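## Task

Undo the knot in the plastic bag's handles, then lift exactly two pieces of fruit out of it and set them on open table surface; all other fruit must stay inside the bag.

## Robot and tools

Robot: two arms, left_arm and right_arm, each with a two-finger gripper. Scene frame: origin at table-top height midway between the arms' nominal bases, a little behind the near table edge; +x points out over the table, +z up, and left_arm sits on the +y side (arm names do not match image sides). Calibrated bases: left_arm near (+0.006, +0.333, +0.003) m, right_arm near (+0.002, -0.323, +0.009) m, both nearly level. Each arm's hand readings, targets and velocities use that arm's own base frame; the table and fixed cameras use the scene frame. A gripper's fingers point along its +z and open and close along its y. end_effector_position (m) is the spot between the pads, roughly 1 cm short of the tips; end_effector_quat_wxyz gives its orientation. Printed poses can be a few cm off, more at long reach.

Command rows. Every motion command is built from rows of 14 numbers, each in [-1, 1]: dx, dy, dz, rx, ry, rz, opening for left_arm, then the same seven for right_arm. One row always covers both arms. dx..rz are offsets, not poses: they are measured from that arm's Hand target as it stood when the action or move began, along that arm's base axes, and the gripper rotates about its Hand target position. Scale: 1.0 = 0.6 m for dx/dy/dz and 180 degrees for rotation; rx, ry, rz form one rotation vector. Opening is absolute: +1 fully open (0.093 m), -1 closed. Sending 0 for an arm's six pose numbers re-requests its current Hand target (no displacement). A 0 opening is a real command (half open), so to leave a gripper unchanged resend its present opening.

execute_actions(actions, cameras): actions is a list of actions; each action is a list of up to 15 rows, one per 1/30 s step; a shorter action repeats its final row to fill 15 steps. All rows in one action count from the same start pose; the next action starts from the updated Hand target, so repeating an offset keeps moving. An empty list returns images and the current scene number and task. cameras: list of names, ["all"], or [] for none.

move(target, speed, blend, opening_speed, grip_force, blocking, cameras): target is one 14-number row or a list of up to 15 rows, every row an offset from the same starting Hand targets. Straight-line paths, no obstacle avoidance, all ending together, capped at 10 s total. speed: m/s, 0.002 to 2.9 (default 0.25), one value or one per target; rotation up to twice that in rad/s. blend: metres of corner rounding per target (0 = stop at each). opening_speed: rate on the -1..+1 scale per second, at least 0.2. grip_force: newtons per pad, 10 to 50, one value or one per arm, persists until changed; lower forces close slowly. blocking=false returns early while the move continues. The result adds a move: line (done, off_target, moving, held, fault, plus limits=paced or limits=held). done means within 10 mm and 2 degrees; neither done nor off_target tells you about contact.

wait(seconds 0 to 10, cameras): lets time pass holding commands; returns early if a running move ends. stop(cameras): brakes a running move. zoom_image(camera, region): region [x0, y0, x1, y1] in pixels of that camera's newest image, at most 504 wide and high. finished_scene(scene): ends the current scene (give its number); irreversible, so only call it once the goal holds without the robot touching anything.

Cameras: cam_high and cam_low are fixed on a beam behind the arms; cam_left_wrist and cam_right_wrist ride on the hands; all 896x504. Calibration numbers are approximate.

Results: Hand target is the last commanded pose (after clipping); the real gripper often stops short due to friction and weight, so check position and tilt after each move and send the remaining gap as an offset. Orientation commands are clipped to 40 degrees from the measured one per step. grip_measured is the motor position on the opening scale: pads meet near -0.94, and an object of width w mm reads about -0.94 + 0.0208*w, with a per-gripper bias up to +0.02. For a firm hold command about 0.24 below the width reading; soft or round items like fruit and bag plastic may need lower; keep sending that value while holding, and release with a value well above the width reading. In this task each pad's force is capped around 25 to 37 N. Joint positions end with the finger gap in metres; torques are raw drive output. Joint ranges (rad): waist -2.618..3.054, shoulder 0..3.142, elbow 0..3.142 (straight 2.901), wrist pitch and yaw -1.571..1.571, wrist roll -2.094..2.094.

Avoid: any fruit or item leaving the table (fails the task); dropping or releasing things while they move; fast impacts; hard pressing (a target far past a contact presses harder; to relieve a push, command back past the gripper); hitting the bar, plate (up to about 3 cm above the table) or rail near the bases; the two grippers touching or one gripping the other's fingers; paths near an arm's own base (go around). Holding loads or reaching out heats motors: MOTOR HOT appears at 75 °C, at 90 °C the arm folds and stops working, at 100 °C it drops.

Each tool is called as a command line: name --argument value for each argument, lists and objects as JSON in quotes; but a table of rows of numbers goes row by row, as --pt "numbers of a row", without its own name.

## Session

execute_actions --actions '[]'

zoom_image --camera "cam_left_wrist" --region '[300, 100, 700, 420]'

Scene clock: 0.00 s.
left_arm: end_effector_position=(+0.3868, -0.0039, +0.0857) grip_measured=+1.000 end_effector_quat_wxyz=(+0.587, -0.009, +0.808, +0.048) | right_arm: end_effector_position=(+0.3867, -0.0265, +0.0821) grip_measured=+1.000 end_effector_quat_wxyz=(+0.551, +0.024, +0.834, -0.024)
Joint positions: left_arm=[-0.082 1.607 0.328 0.964 -0.166 0.017 0.093] | right_arm=[-0.065 1.538 0.38 0.754 0.007 -0.012 0.093]
Joint velocities: within noise
Joint torques (N m): no reading
Heat: left arm: 25 °C; right arm: 26 °C.
Hand target: left_arm +0.3875, -0.0054, +0.0867; +0.588, -0.007, +0.808, +0.046 | right_arm +0.3887, -0.0247, +0.0860; +0.555, +0.022, +0.831, -0.022
Tool commands: left_gripper/opening=+1.0 right_gripper/opening=+1.0
camera_calibration:
cam_left_wrist: T_world_to_cam=[[0.0686596, -0.996827, -0.0402746, -0.0281183], [-0.666273, -0.0157698, -0.745541, 0.360973], [0.74254, 0.0780224, -0.665242, -0.144882], [0, 0, 0, 1]] pos_world=[0.350018, -0.0110326, 0.171606]
cam_right_wrist: T_world_to_cam=[[-0.0865711, -0.99537, 0.0417695, -0.000657367], [-0.751188, 0.037679, -0.659012, 0.385118], [0.654387, -0.0884282, -0.750971, -0.104223], [0, 0, 0, 1]] pos_world=[0.357441, -0.0243814, 0.175557]

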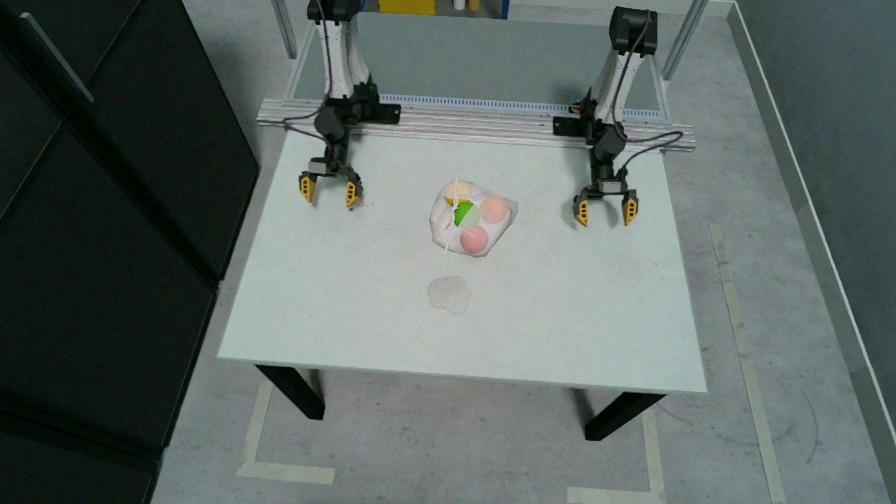

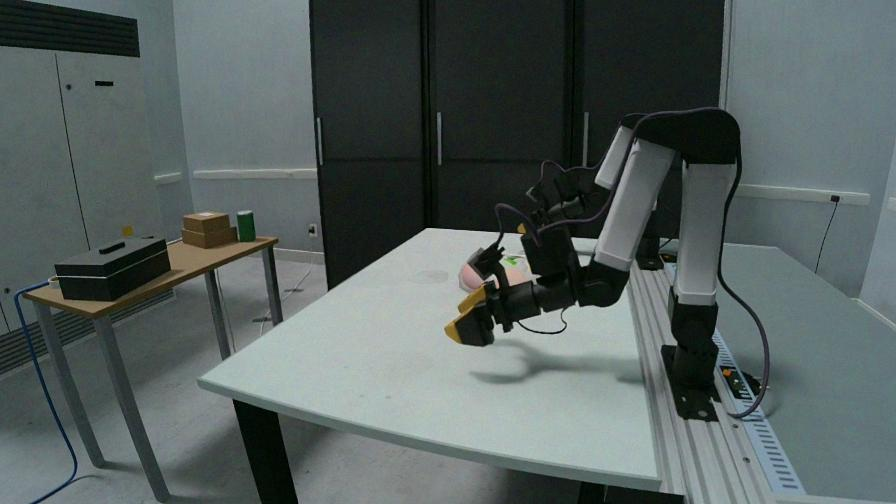

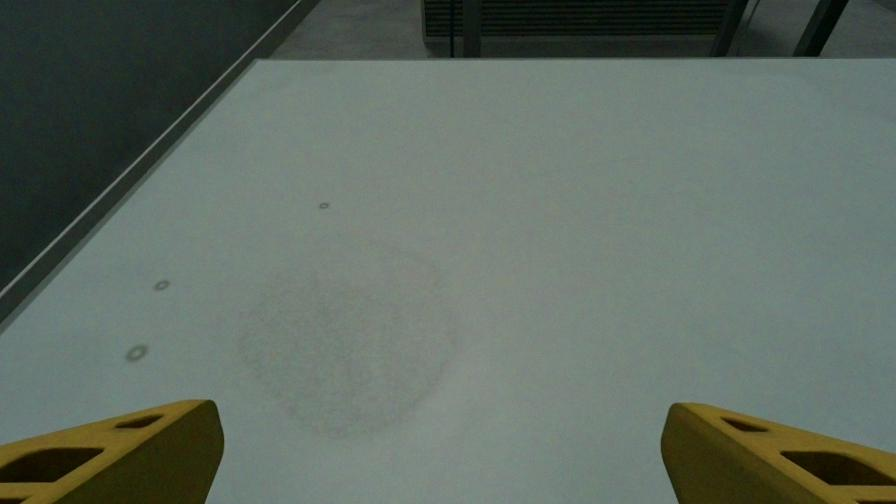

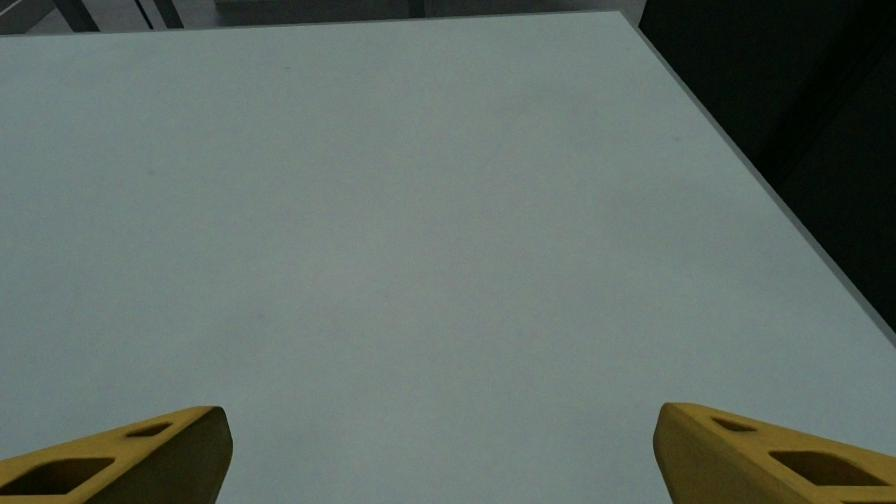

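Scaled by 1.260 from the camera's 896x504 image, which has a finer 1280x720 frame.

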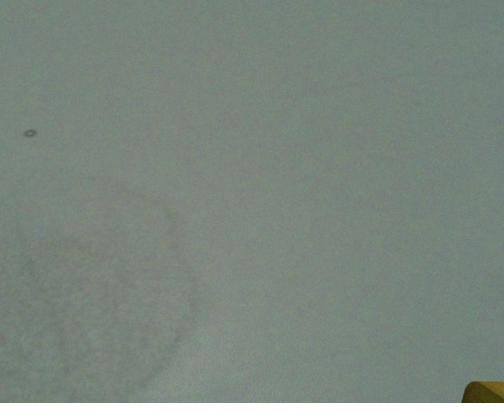

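zoom_image --camera "cam_high" --region '[415, 165, 535, 270]'

Scaled by 4.200 from the camera's 896x504 image, which has a finer 1280x720 frame.

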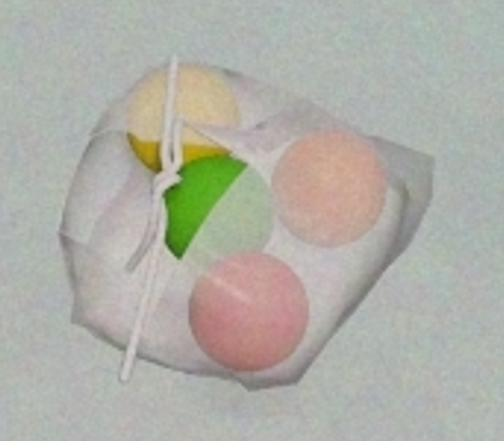

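move --target '[0,-0.31,0.22,0.098,0.138,-0.505,0, 0,0.33,0.2,-0.105,0.102,0.511,0]' --speed 0.4 --cameras '["cam_high","cam_left_wrist","cam_right_wrist"]'

Scene clock: 5.50 s.
left_arm: end_effector_position=(+0.3877, -0.1862, +0.2196) grip_measured=+0.002 end_effector_quat_wxyz=(+0.277, +0.647, +0.658, -0.267) | right_arm: end_effector_position=(+0.3875, +0.1692, +0.2077) grip_measured=+0.001 end_effector_quat_wxyz=(-0.279, +0.657, -0.653, -0.253)
Joint positions: left_arm=[-0.172 2 1.989 -1.362 0.769 1.301 0.045] | right_arm=[0.135 1.979 1.92 -1.339 -0.756 -1.373 0.045]
Joint torques (N m): left_arm=[-0.81 -8.58 8.39 0.57 0.63 0.13] | right_arm=[0.55 -6.76 8.68 0.45 -0.34 0.01]
Heat: left arm: 26 °C; right arm: 27 °C.
Hand target: left_arm +0.3875, -0.1915, +0.2186; +0.272, +0.653, +0.653, -0.271 | right_arm +0.3887, +0.1733, +0.2059; -0.273, +0.662, -0.649, -0.256
Off the commanded pose: left_arm 0.005 m, 1 deg | right_arm 0.005 m, 1 deg.
move: done
camera_calibration:
cam_left_wrist: T_world_to_cam=[[-0.999355, -0.0311623, 0.0178599, 0.376601], [-0.0355233, 0.931, -0.363287, 0.306303], [-0.0053067, -0.363687, -0.931506, 0.223972], [0, 0, 0, 1]] pos_world=[0.388428, -0.191977, 0.313181]
cam_right_wrist: T_world_to_cam=[[0.997413, -0.0150716, 0.0702848, -0.402978], [0.00796592, -0.948575, -0.316454, 0.26279], [0.0714399, 0.316195, -0.946001, 0.204859], [0, 0, 0, 1]] pos_world=[0.385207, 0.178427, 0.305281]
Images, in order (width x height): cam_high 896x504, cam_left_wrist 896x504, cam_right_wrist 896x504.

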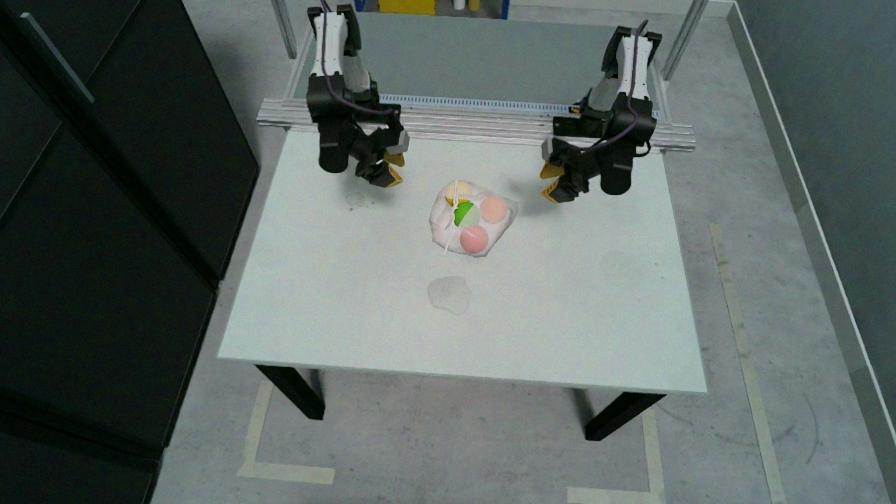

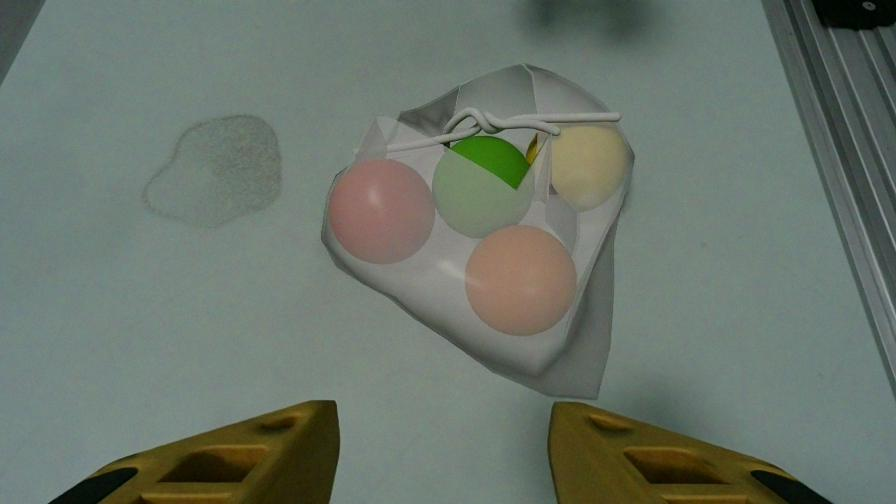

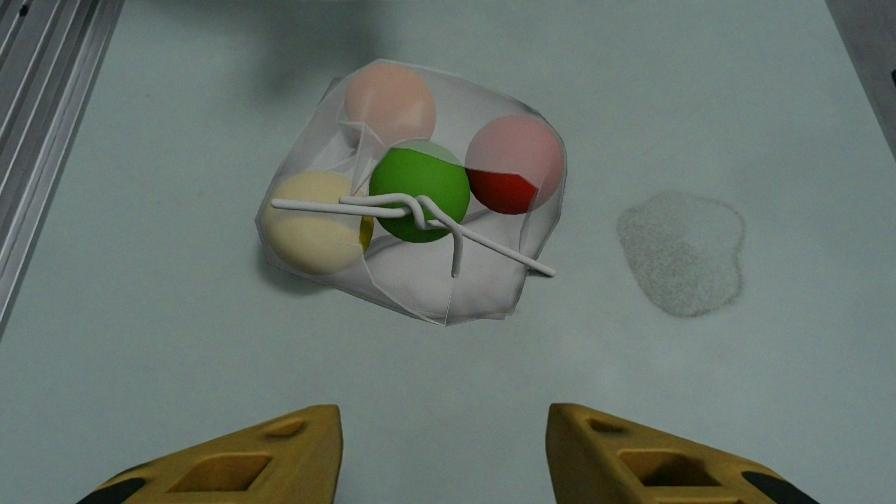

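zoom_image --camera "cam_right_wrist" --region '[240, 110, 580, 340]'

zoom_image --camera "cam_left_wrist" --region '[340, 60, 640, 230]'

Scaled by 1.482 from the camera's 896x504 image, which has a finer 1280x720 frame.

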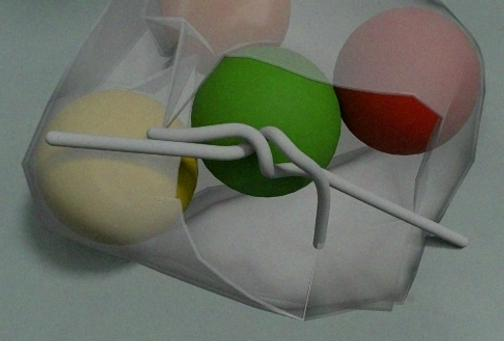

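Scaled by 1.680 from the camera's 896x504 image, which has a finer 1280x720 frame.

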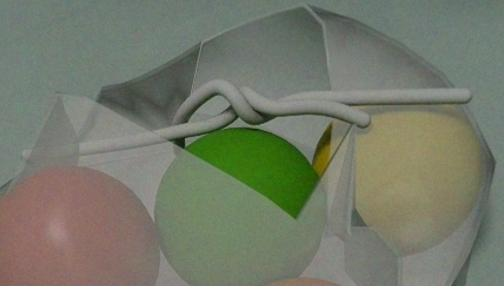

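move --target '[-0.1,-0.205,-0.155,0,0,0,-0.42, 0.033,0.06,-0.15,0,0,0,-0.42]' --speed 0.25 --cameras '["cam_left_wrist","cam_right_wrist"]'

Scene clock: 10.47 s.
left_arm: end_effector_position=(+0.3295, -0.3152, +0.1202) grip_measured=-0.418 end_effector_quat_wxyz=(+0.264, +0.654, +0.652, -0.278) | right_arm: end_effector_position=(+0.4078, +0.2057, +0.1253) grip_measured=-0.419 end_effector_quat_wxyz=(-0.279, +0.661, -0.648, -0.256)
Joint positions: left_arm=[-0.533 1.911 1.445 -0.653 0.668 0.882 0.025] | right_arm=[0.214 2.065 1.711 -0.981 -0.748 -1.284 0.025]
Joint torques (N m): left_arm=[-0.12 -12.04 4.93 1.35 0.37 -0.09] | right_arm=[0.58 -8.01 6.09 0.89 -0.27 0.12]
Heat: left arm: 27 °C; right arm: 27 °C.
Hand target: left_arm +0.3274, -0.3144, +0.1256; +0.272, +0.653, +0.653, -0.271 | right_arm +0.4086, +0.2093, +0.1159; -0.273, +0.662, -0.649, -0.256
Off the commanded pose: left_arm 0.006 m, 1 deg | right_arm 0.010 m, 1 deg.
move: done
camera_calibration:
cam_left_wrist: T_world_to_cam=[[-0.999098, -0.000616702, 0.0424544, 0.322741], [-0.0158575, 0.932961, -0.359629, 0.381912], [-0.0393865, -0.359978, -0.932129, 0.0964802], [0, 0, 0, 1]] pos_world=[0.332306, -0.321379, 0.213577]
cam_right_wrist: T_world_to_cam=[[0.997457, -0.00237139, 0.0712308, -0.419547], [0.0207373, -0.946547, -0.321899, 0.266123], [0.0681867, 0.322558, -0.944091, 0.113688], [0, 0, 0, 1]] pos_world=[0.405209, 0.214232, 0.222881]
Images, in order (width x height): cam_left_wrist 896x504, cam_right_wrist 896x504.

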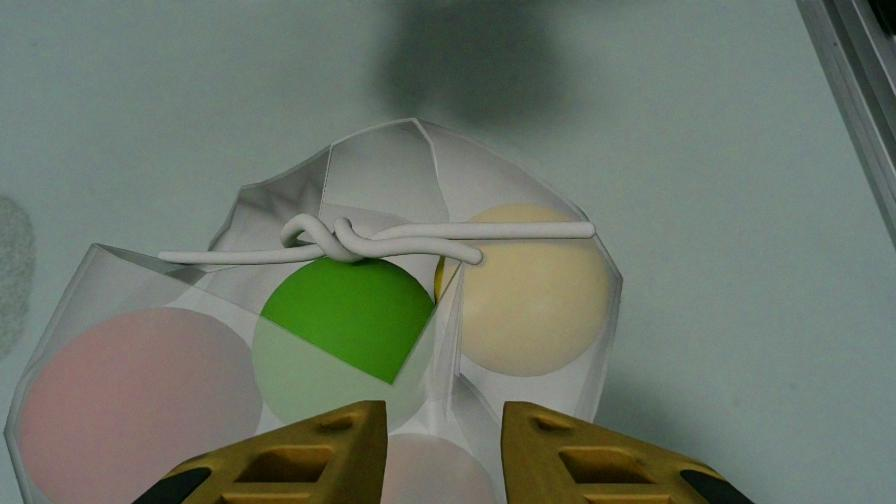

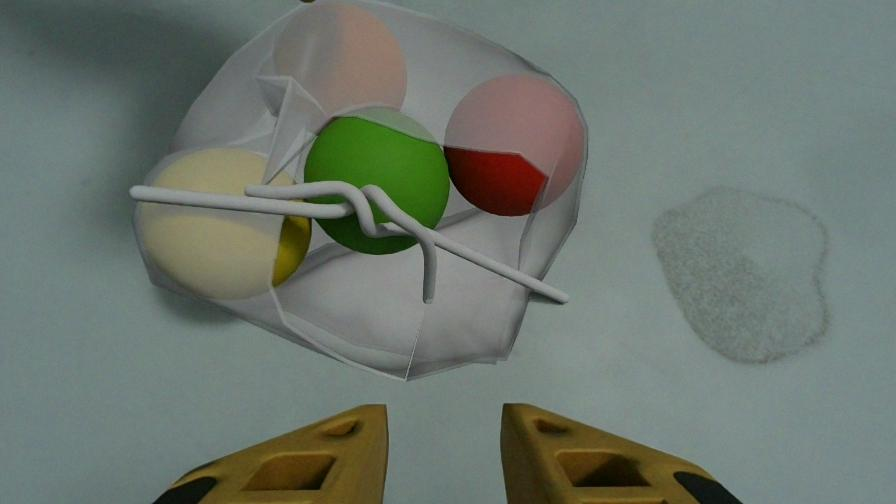

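move --target '[-0.012,-0.08,-0.073,0,0,0,-0.42, 0.0,0.093,-0.125,0,0,0,-0.42]' --speed 0.1 --cameras '["cam_left_wrist","cam_right_wrist"]'

Scene clock: 13.17 s.
left_arm: end_effector_position=(+0.3237, -0.3611, +0.0951) grip_measured=-0.418 end_effector_quat_wxyz=(+0.283, +0.654, +0.646, -0.272) | right_arm: end_effector_position=(+0.4095, +0.2623, +0.0521) grip_measured=-0.419 end_effector_quat_wxyz=(-0.280, +0.662, -0.647, -0.256)
Joint positions: left_arm=[-0.639 1.973 1.4 -0.433 0.612 0.761 0.025] | right_arm=[0.341 2.173 1.57 -0.622 -0.713 -1.123 0.025]
Joint torques (N m): left_arm=[-0.61 -8.99 5.3 1.58 0.31 -0.09] | right_arm=[0.59 -8.27 5.83 1.1 -0.23 0.11]
Heat: left arm: 27 °C; right arm: 27 °C.
Hand target: left_arm +0.3201, -0.3625, +0.0817; +0.272, +0.653, +0.653, -0.271 | right_arm +0.4085, +0.2651, +0.0409; -0.273, +0.662, -0.649, -0.256
Off the commanded pose: left_arm 0.014 m, 2 deg | right_arm 0.012 m, 1 deg.
move: off_target (left_arm, right_arm)
camera_calibration:
cam_left_wrist: T_world_to_cam=[[-0.999957, -0.00553471, 0.00737903, 0.319895], [-0.00792482, 0.924863, -0.380218, 0.412091], [-0.0047202, -0.38026, -0.924868, 0.0372651], [0, 0, 0, 1]] pos_world=[0.323323, -0.365187, 0.188789]
cam_right_wrist: T_world_to_cam=[[0.997369, -0.000194928, 0.0724938, -0.416541], [0.0233278, -0.945945, -0.323487, 0.294965], [0.0686382, 0.324327, -0.943452, 0.0256172], [0, 0, 0, 1]] pos_world=[0.406806, 0.270631, 0.149782]
Images, in order (width x height): cam_left_wrist 896x504, cam_right_wrist 896x504.

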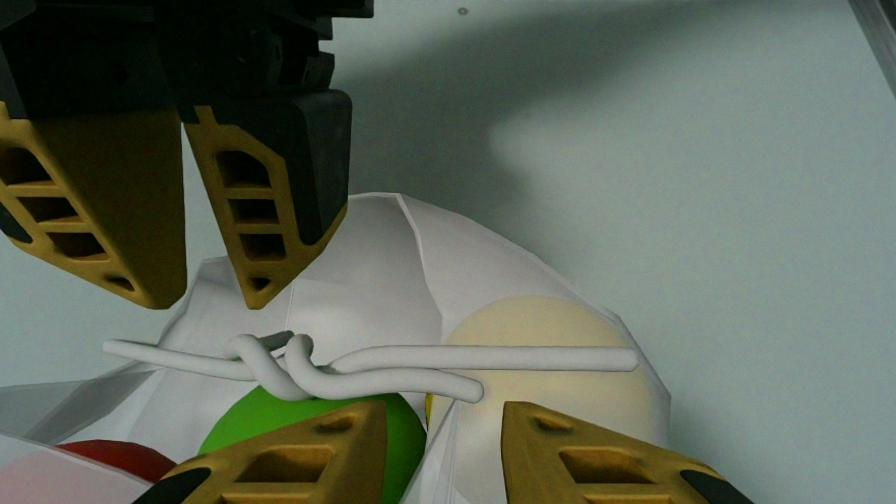

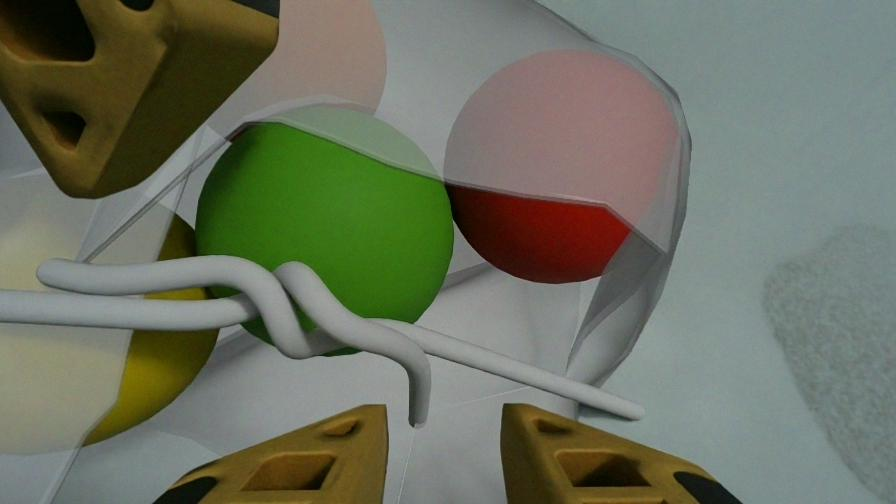

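move --target '[-0.01,-0.016,-0.03,0,0,0,-0.42, -0.003,0.018,-0.012,0,0,0,-0.42]' --speed 0.08 --cameras '["cam_left_wrist","cam_right_wrist"]'

Scene clock: 15.00 s.
left_arm: end_effector_position=(+0.3197, -0.3714, +0.0812) grip_measured=-0.418 end_effector_quat_wxyz=(+0.288, +0.654, +0.644, -0.273) | right_arm: end_effector_position=(+0.4088, +0.2726, +0.0464) grip_measured=-0.419 end_effector_quat_wxyz=(-0.282, +0.662, -0.646, -0.255)
Joint positions: left_arm=[-0.665 1.995 1.364 -0.348 0.6 0.733 0.025] | right_arm=[0.364 2.185 1.562 -0.58 -0.704 -1.093 0.025]
Joint torques (N m): left_arm=[-0.81 -8.72 4.98 1.59 0.25 -0.1] | right_arm=[0.57 -8.2 5.64 1.12 -0.28 0.13]
Heat: left arm: 27 °C; right arm: 27 °C.
Hand target: left_arm +0.3143, -0.3721, +0.0639; +0.272, +0.653, +0.653, -0.271 | right_arm +0.4066, +0.2760, +0.0337; -0.273, +0.662, -0.649, -0.256
Off the commanded pose: left_arm 0.018 m, 2 deg | right_arm 0.013 m, 1 deg.
move: off_target (left_arm, right_arm)
camera_calibration:
cam_left_wrist: T_world_to_cam=[[-0.999982, -0.00583881, 0.00108248, 0.316343], [-0.00580065, 0.921415, -0.388537, 0.415008], [0.00127118, -0.388537, -0.921432, 0.0150741], [0, 0, 0, 1]] pos_world=[0.318725, -0.374691, 0.174793]
cam_right_wrist: T_world_to_cam=[[0.997131, -0.00142875, 0.0756769, -0.415126], [0.0232541, -0.945684, -0.324255, 0.302919], [0.0720297, 0.325084, -0.942938, 0.0152178], [0, 0, 0, 1]] pos_world=[0.405795, 0.280926, 0.143988]
Images, in order (width x height): cam_left_wrist 896x504, cam_right_wrist 896x504.

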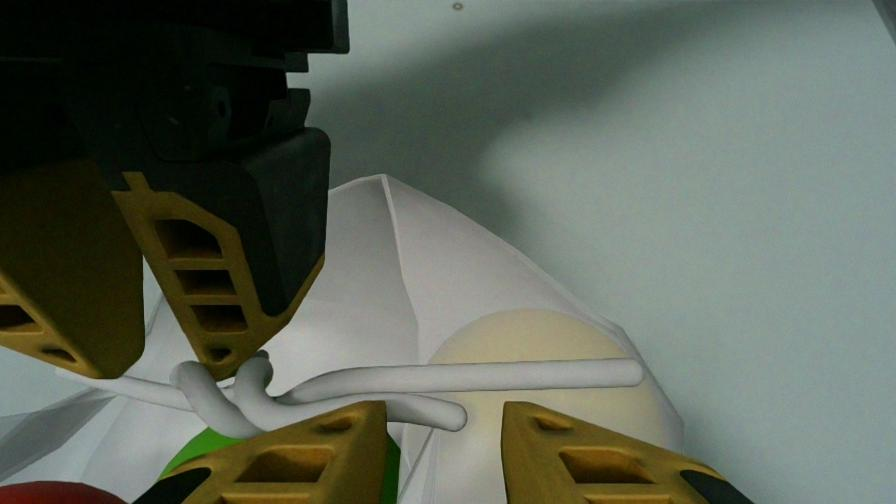

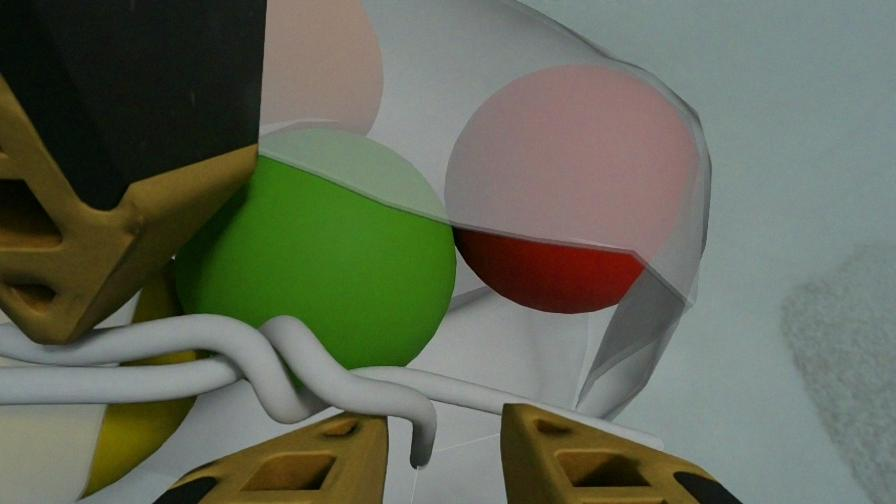

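move --target '[0,0,0,0,0,0,-1, 0,0.004,0,0,0,0,-1]' --opening_speed 0.8 --speed 0.05 --cameras '["cam_left_wrist","cam_right_wrist"]'

Scene clock: 16.27 s.
left_arm: end_effector_position=(+0.3202, -0.3711, +0.0809) grip_measured=-0.973 end_effector_quat_wxyz=(+0.288, +0.654, +0.645, -0.272) | right_arm: end_effector_position=(+0.4086, +0.2741, +0.0465) grip_measured=-0.985 end_effector_quat_wxyz=(-0.281, +0.661, -0.647, -0.255)
Joint positions: left_arm=[-0.665 1.995 1.364 -0.348 0.597 0.732 0] | right_arm=[0.368 2.185 1.562 -0.576 -0.702 -1.086 0]
Joint torques (N m): left_arm=[-0.77 -8.75 4.94 1.59 0.3 -0.11] | right_arm=[0.65 -8.01 5.89 1.16 -0.23 0.15]
Heat: left arm: 27 °C; right arm: 27 °C.
Hand target: left_arm +0.3143, -0.3721, +0.0639; +0.272, +0.653, +0.653, -0.271 | right_arm +0.4067, +0.2783, +0.0337; -0.273, +0.662, -0.649, -0.256
Off the commanded pose: left_arm 0.018 m, 2 deg | right_arm 0.014 m, 1 deg.
move: off_target (left_arm, right_arm)
camera_calibration:
cam_left_wrist: T_world_to_cam=[[-0.999967, -0.00806881, -0.000389448, 0.316062], [-0.00729132, 0.922267, -0.386485, 0.415237], [0.00347764, -0.386469, -0.922296, 0.0150571], [0, 0, 0, 1]] pos_world=[0.319027, -0.37459, 0.174493]
cam_right_wrist: T_world_to_cam=[[0.997186, -0.00324603, 0.0749012, -0.414431], [0.0212634, -0.945792, -0.324075, 0.305182], [0.0718929, 0.324755, -0.943062, 0.0149973], [0, 0, 0, 1]] pos_world=[0.405697, 0.282423, 0.144087]
Images, in order (width x height): cam_left_wrist 896x504, cam_right_wrist 896x504.

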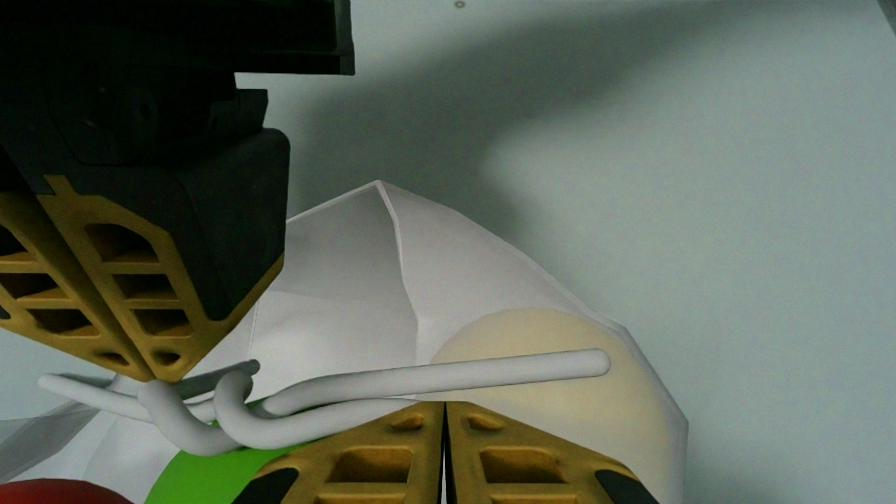

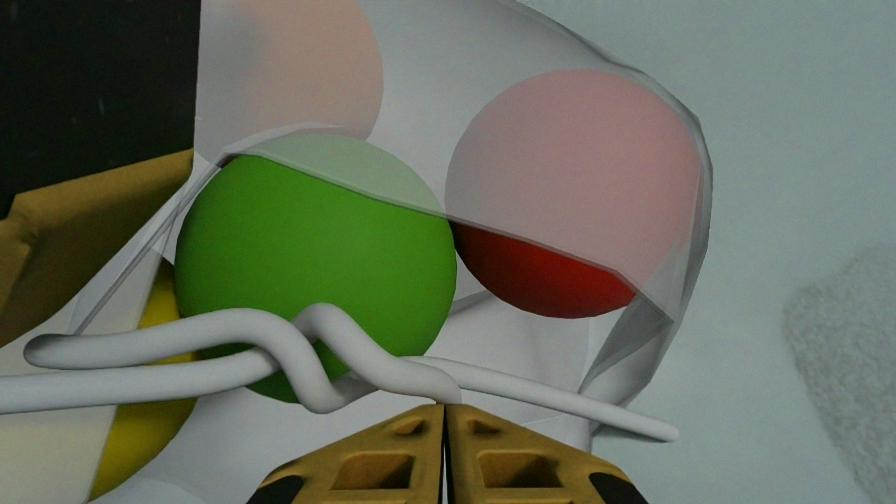

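move --pt "0 0.03 0.08 0 0 0 -1 0 -0.03 0.06 0 0 0 -1" --pt "-0.03 0.11 0.1 0 0 0 -1 0.03 -0.1 0.09 0 0 0 -1" --speed 0.06 --blend 0.01 --cameras '["cam_high","cam_left_wrist","cam_right_wrist"]'

zoom_image --camera "cam_high" --region '[400, 165, 550, 270]'

Scene clock: 19.40 s.
left_arm: end_effector_position=(+0.3038, -0.3104, +0.1207) grip_measured=-0.973 end_effector_quat_wxyz=(+0.275, +0.651, +0.655, -0.266) | right_arm: end_effector_position=(+0.4221, +0.2143, +0.0730) grip_measured=-0.985 end_effector_quat_wxyz=(-0.261, +0.657, -0.659, -0.258)
Joint positions: left_arm=[-0.566 1.792 1.285 -0.559 0.63 0.831 0] | right_arm=[0.232 2.185 1.701 -0.869 -0.725 -1.253 0]
Joint torques (N m): left_arm=[0.47 -10.76 5.11 1.16 0.59 0.15] | right_arm=[0.17 -11.33 8.7 0.55 -0.47 -0.01]
Heat: left arm: 28 °C; right arm: 28 °C.
Hand target: left_arm +0.2963, -0.3060, +0.1238; +0.272, +0.653, +0.653, -0.271 | right_arm +0.4247, +0.2183, +0.0877; -0.273, +0.662, -0.649, -0.256
Off the commanded pose: left_arm 0.009 m, 1 deg | right_arm 0.015 m, 2 deg.
move: off_target (right_arm)
camera_calibration:
cam_left_wrist: T_world_to_cam=[[-0.999648, -0.0212551, 0.0158516, 0.294092], [-0.0255334, 0.932839, -0.359387, 0.380152], [-0.00714825, -0.359665, -0.933054, 0.0881192], [0, 0, 0, 1]] pos_world=[0.304325, -0.316676, 0.21418]
cam_right_wrist: T_world_to_cam=[[0.999281, -0.0107207, 0.0363777, -0.426592], [0.000624914, -0.954428, -0.29844, 0.265688], [0.0379194, 0.298248, -0.953735, 0.0791765], [0, 0, 0, 1]] pos_world=[0.423116, 0.225393, 0.170324]
Images, in order (width x height): cam_high 896x504, cam_left_wrist 896x504, cam_right_wrist 896x504.

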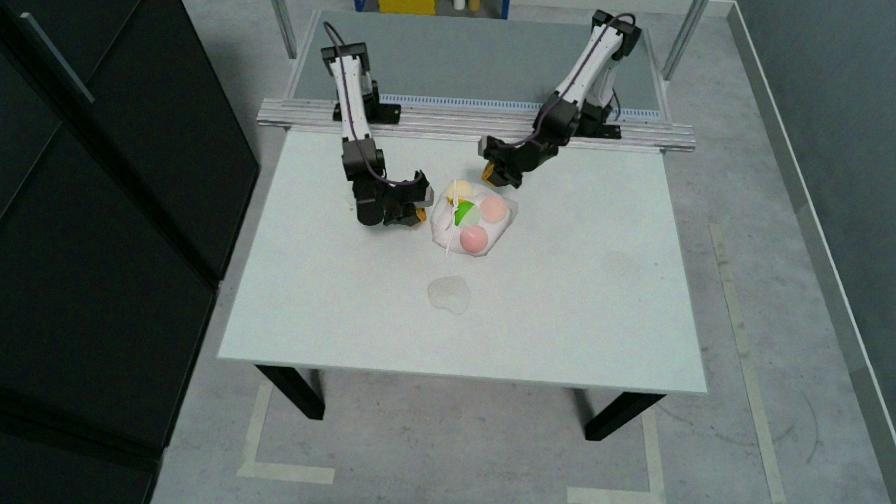

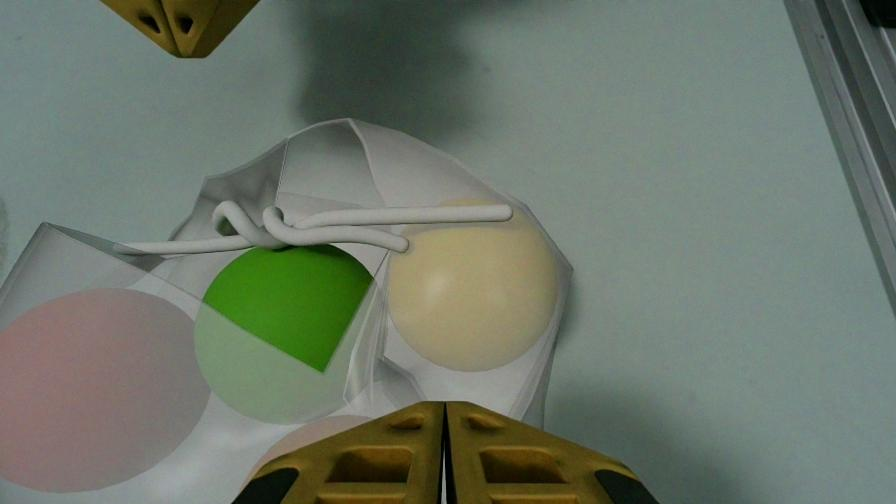

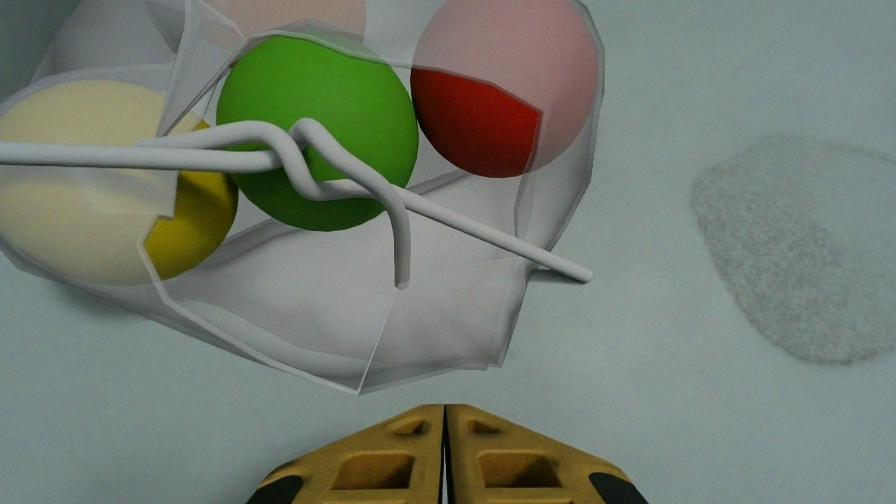

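Scaled by 3.360 from the camera's 896x504 image, which has a finer 1280x720 frame.

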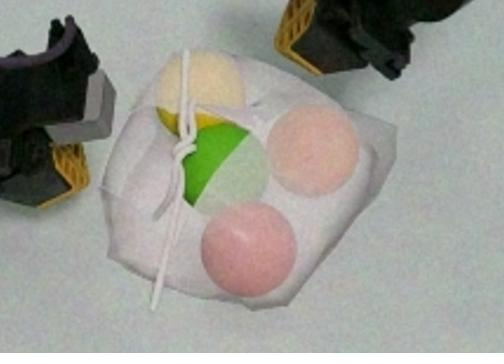

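zoom_image --camera "cam_left_wrist" --region '[260, 170, 560, 420]'

Scaled by 1.680 from the camera's 896x504 image, which has a finer 1280x720 frame.

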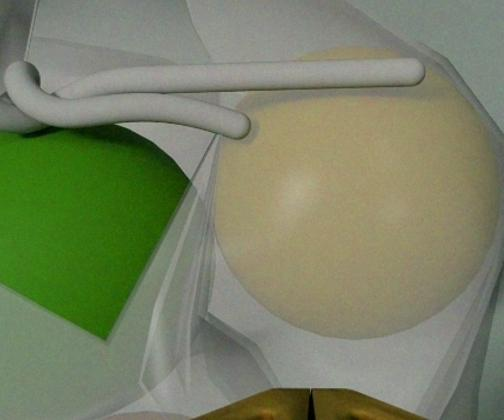

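move --pt "0.04 -0.06 -0.085 0 0 0 -0.65 -0.028 0.06 -0.08 0 0 0 -0.45" --pt "0.04 -0.10 -0.141 0 0 0 -0.65 -0.028 0.1 -0.131 0 0 0 -0.45" --speed 0.1 --blend 0.005 --cameras '["cam_left_wrist","cam_right_wrist"]'

Scene clock: 25.33 s.
left_arm: end_effector_position=(+0.3194, -0.3649, +0.0590) grip_measured=-0.652 end_effector_quat_wxyz=(+0.291, +0.656, +0.637, -0.280) | right_arm: end_effector_position=(+0.4117, +0.2692, +0.0177) grip_measured=-0.451 end_effector_quat_wxyz=(-0.274, +0.660, -0.654, -0.248)
Joint positions: left_arm=[-0.646 2.021 1.297 -0.259 0.629 0.757 0.014] | right_arm=[0.362 2.234 1.535 -0.514 -0.682 -1.091 0.024]
Joint torques (N m): left_arm=[-0.62 -7.19 7.15 1.41 0.09 -0.17] | right_arm=[1.17 -8.44 5.65 1.26 -0.44 0.16]
Heat: left arm: 30 °C; right arm: 30 °C.
Hand target: left_arm +0.3202, -0.3660, +0.0393; +0.272, +0.653, +0.653, -0.271 | right_arm +0.4079, +0.2783, +0.0091; -0.273, +0.662, -0.649, -0.256
Off the commanded pose: left_arm 0.020 m, 3 deg | right_arm 0.013 m, 1 deg.
move: off_target (left_arm, right_arm)
camera_calibration:
cam_left_wrist: T_world_to_cam=[[-0.999968, 0.00797915, 0.00105135, 0.321174], [0.00687757, 0.915051, -0.403279, 0.394807], [-0.00417987, -0.403259, -0.915076, -0.00686301], [0, 0, 0, 1]] pos_world=[0.31842, -0.366599, 0.1526]
cam_right_wrist: T_world_to_cam=[[0.997377, -0.0114752, 0.0714694, -0.413145], [0.0106662, -0.953277, -0.30191, 0.297184], [0.0715946, 0.30188, -0.950654, -0.00437795], [0, 0, 0, 1]] pos_world=[0.409205, 0.27988, 0.115088]
Images, in order (width x height): cam_left_wrist 896x504, cam_right_wrist 896x504.

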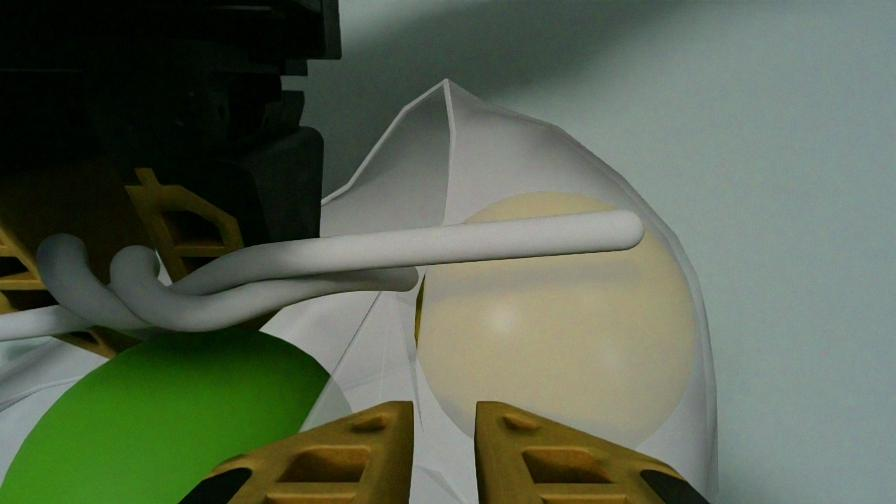

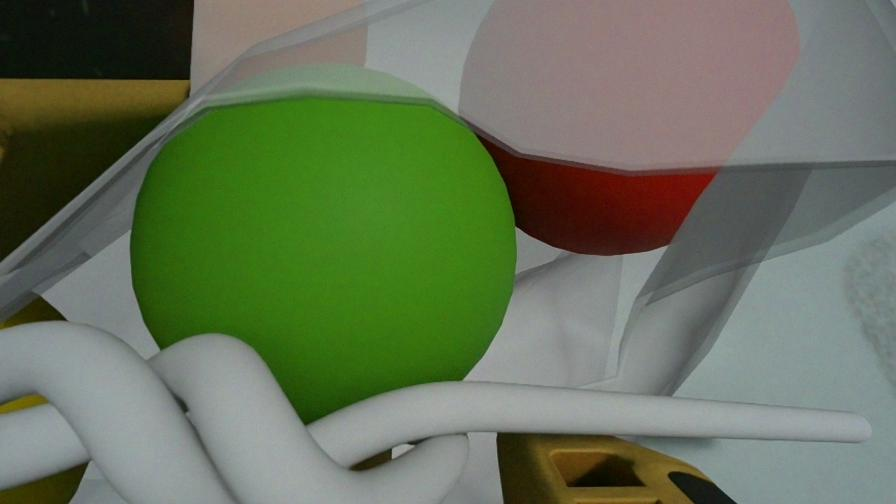

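move --pt "0.004 0 0 0 0 0 -1 0 -0.06 0.0 0 0 0 -0.45" --pt "0.004 0 0 0 0 0 -1 0.003 -0.06 0.06 0 0 0 -0.45" --opening_speed 0.8 --speed 0.08 --cameras '["cam_left_wrist","cam_right_wrist"]'

Scene clock: 28.33 s.
left_arm: end_effector_position=(+0.3234, -0.3676, +0.0582) grip_measured=-0.973 end_effector_quat_wxyz=(+0.297, +0.656, +0.636, -0.279) | right_arm: end_effector_position=(+0.4042, +0.2378, +0.0214) grip_measured=-0.451 end_effector_quat_wxyz=(-0.253, +0.655, -0.661, -0.263)
Joint positions: left_arm=[-0.646 2.034 1.308 -0.245 0.628 0.757 0] | right_arm=[0.295 2.213 1.529 -0.636 -0.712 -1.172 0.024]
Joint torques (N m): left_arm=[-0.27 -7.73 7.27 1.24 0.12 -0.1] | right_arm=[0.17 -13.18 8.21 0.58 -0.4 -0.04]
Heat: left arm: 30 °C; right arm: 31 °C.
Hand target: left_arm +0.3227, -0.3660, +0.0391; +0.272, +0.653, +0.653, -0.271 | right_arm +0.4097, +0.2424, +0.0452; -0.273, +0.662, -0.649, -0.256
Off the commanded pose: left_arm 0.019 m, 4 deg | right_arm 0.025 m, 3 deg.
move: off_target (left_arm, right_arm)
camera_calibration:
cam_left_wrist: T_world_to_cam=[[-0.999939, 0.00687205, -0.00867365, 0.325356], [0.00981643, 0.912666, -0.408587, 0.395461], [0.00510832, -0.408647, -0.912678, -0.0138046], [0, 0, 0, 1]] pos_world=[0.321524, -0.368801, 0.151803]
cam_right_wrist: T_world_to_cam=[[0.999813, -0.00922095, 0.0169733, -0.406618], [-0.00380857, -0.955559, -0.294775, 0.274668], [0.0189371, 0.294656, -0.955416, 0.0322582], [0, 0, 0, 1]] pos_world=[0.406977, 0.249207, 0.118687]
Images, in order (width x height): cam_left_wrist 896x504, cam_right_wrist 896x504.

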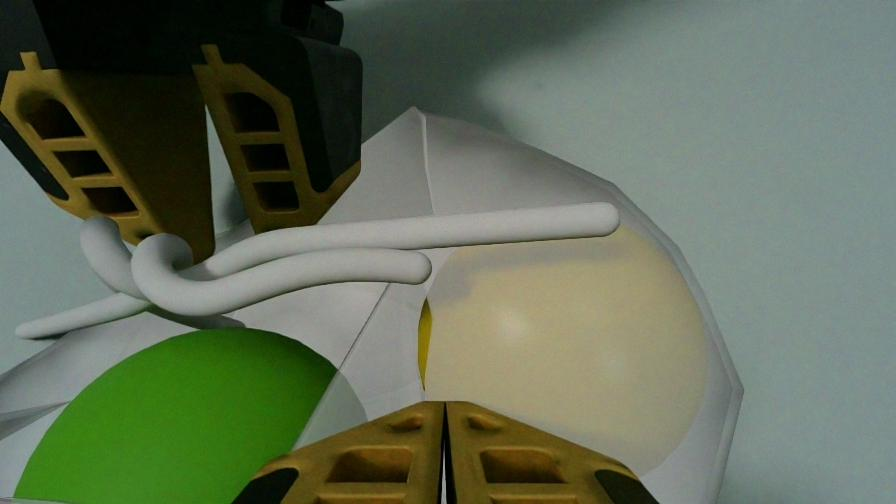

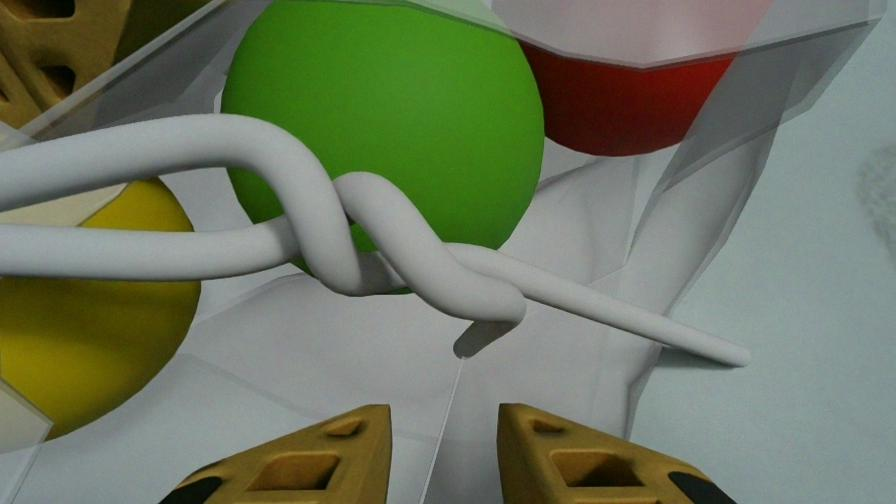

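move --target '[0,0.08,0.12,0,0,0,-0.42, 0.0,-0.03,0.08,0,0,0,-0.4]' --speed 0.12 --cameras '["cam_left_wrist","cam_right_wrist"]'

Scene clock: 33.50 s.
left_arm: end_effector_position=(+0.3206, -0.3159, +0.0949) grip_measured=-0.422 end_effector_quat_wxyz=(+0.258, +0.649, +0.663, -0.270) | right_arm: end_effector_position=(+0.4058, +0.2212, +0.0684) grip_measured=-0.401 end_effector_quat_wxyz=(-0.251, +0.656, -0.662, -0.263)
Joint positions: left_arm=[-0.554 1.905 1.341 -0.547 0.635 0.842 0.025] | right_arm=[0.256 2.147 1.624 -0.834 -0.72 -1.224 0.026]
Joint torques (N m): left_arm=[0.38 -11.33 8.57 1.1 0.61 0.12] | right_arm=[-0.05 -13.07 8.53 0.49 -0.43 -0.05]
Heat: left arm: 31 °C; right arm: 33 °C.
Hand target: left_arm +0.3226, -0.3181, +0.1112; +0.272, +0.653, +0.653, -0.271 | right_arm +0.4097, +0.2243, +0.0931; -0.273, +0.662, -0.649, -0.256
Off the commanded pose: left_arm 0.017 m, 2 deg | right_arm 0.025 m, 3 deg.
move: off_target (left_arm, right_arm)
camera_calibration:
cam_left_wrist: T_world_to_cam=[[-0.99861, -0.022831, 0.0475103, 0.307225], [-0.037646, 0.939795, -0.339659, 0.380574], [-0.0368952, -0.340975, -0.939348, 0.0782452], [0, 0, 0, 1]] pos_world=[0.324012, -0.323967, 0.188168]
cam_right_wrist: T_world_to_cam=[[0.999863, -0.00786634, 0.0145845, -0.409414], [-0.00325571, -0.956242, -0.29256, 0.272433], [0.0162477, 0.292472, -0.956136, 0.0836795], [0, 0, 0, 1]] pos_world=[0.408885, 0.232817, 0.165683]
Images, in order (width x height): cam_left_wrist 896x504, cam_right_wrist 896x504.

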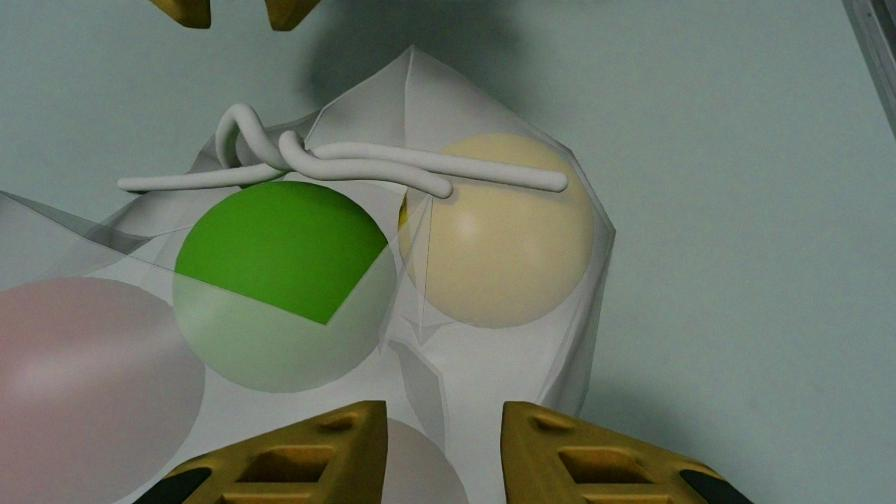

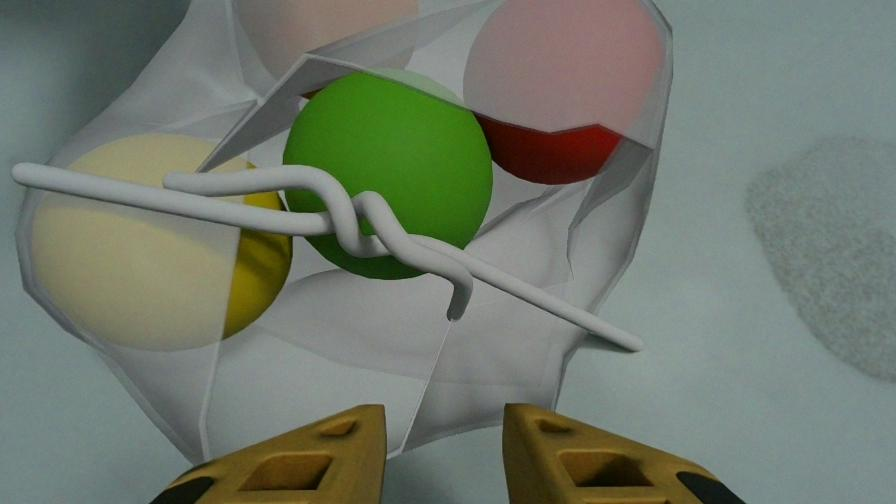

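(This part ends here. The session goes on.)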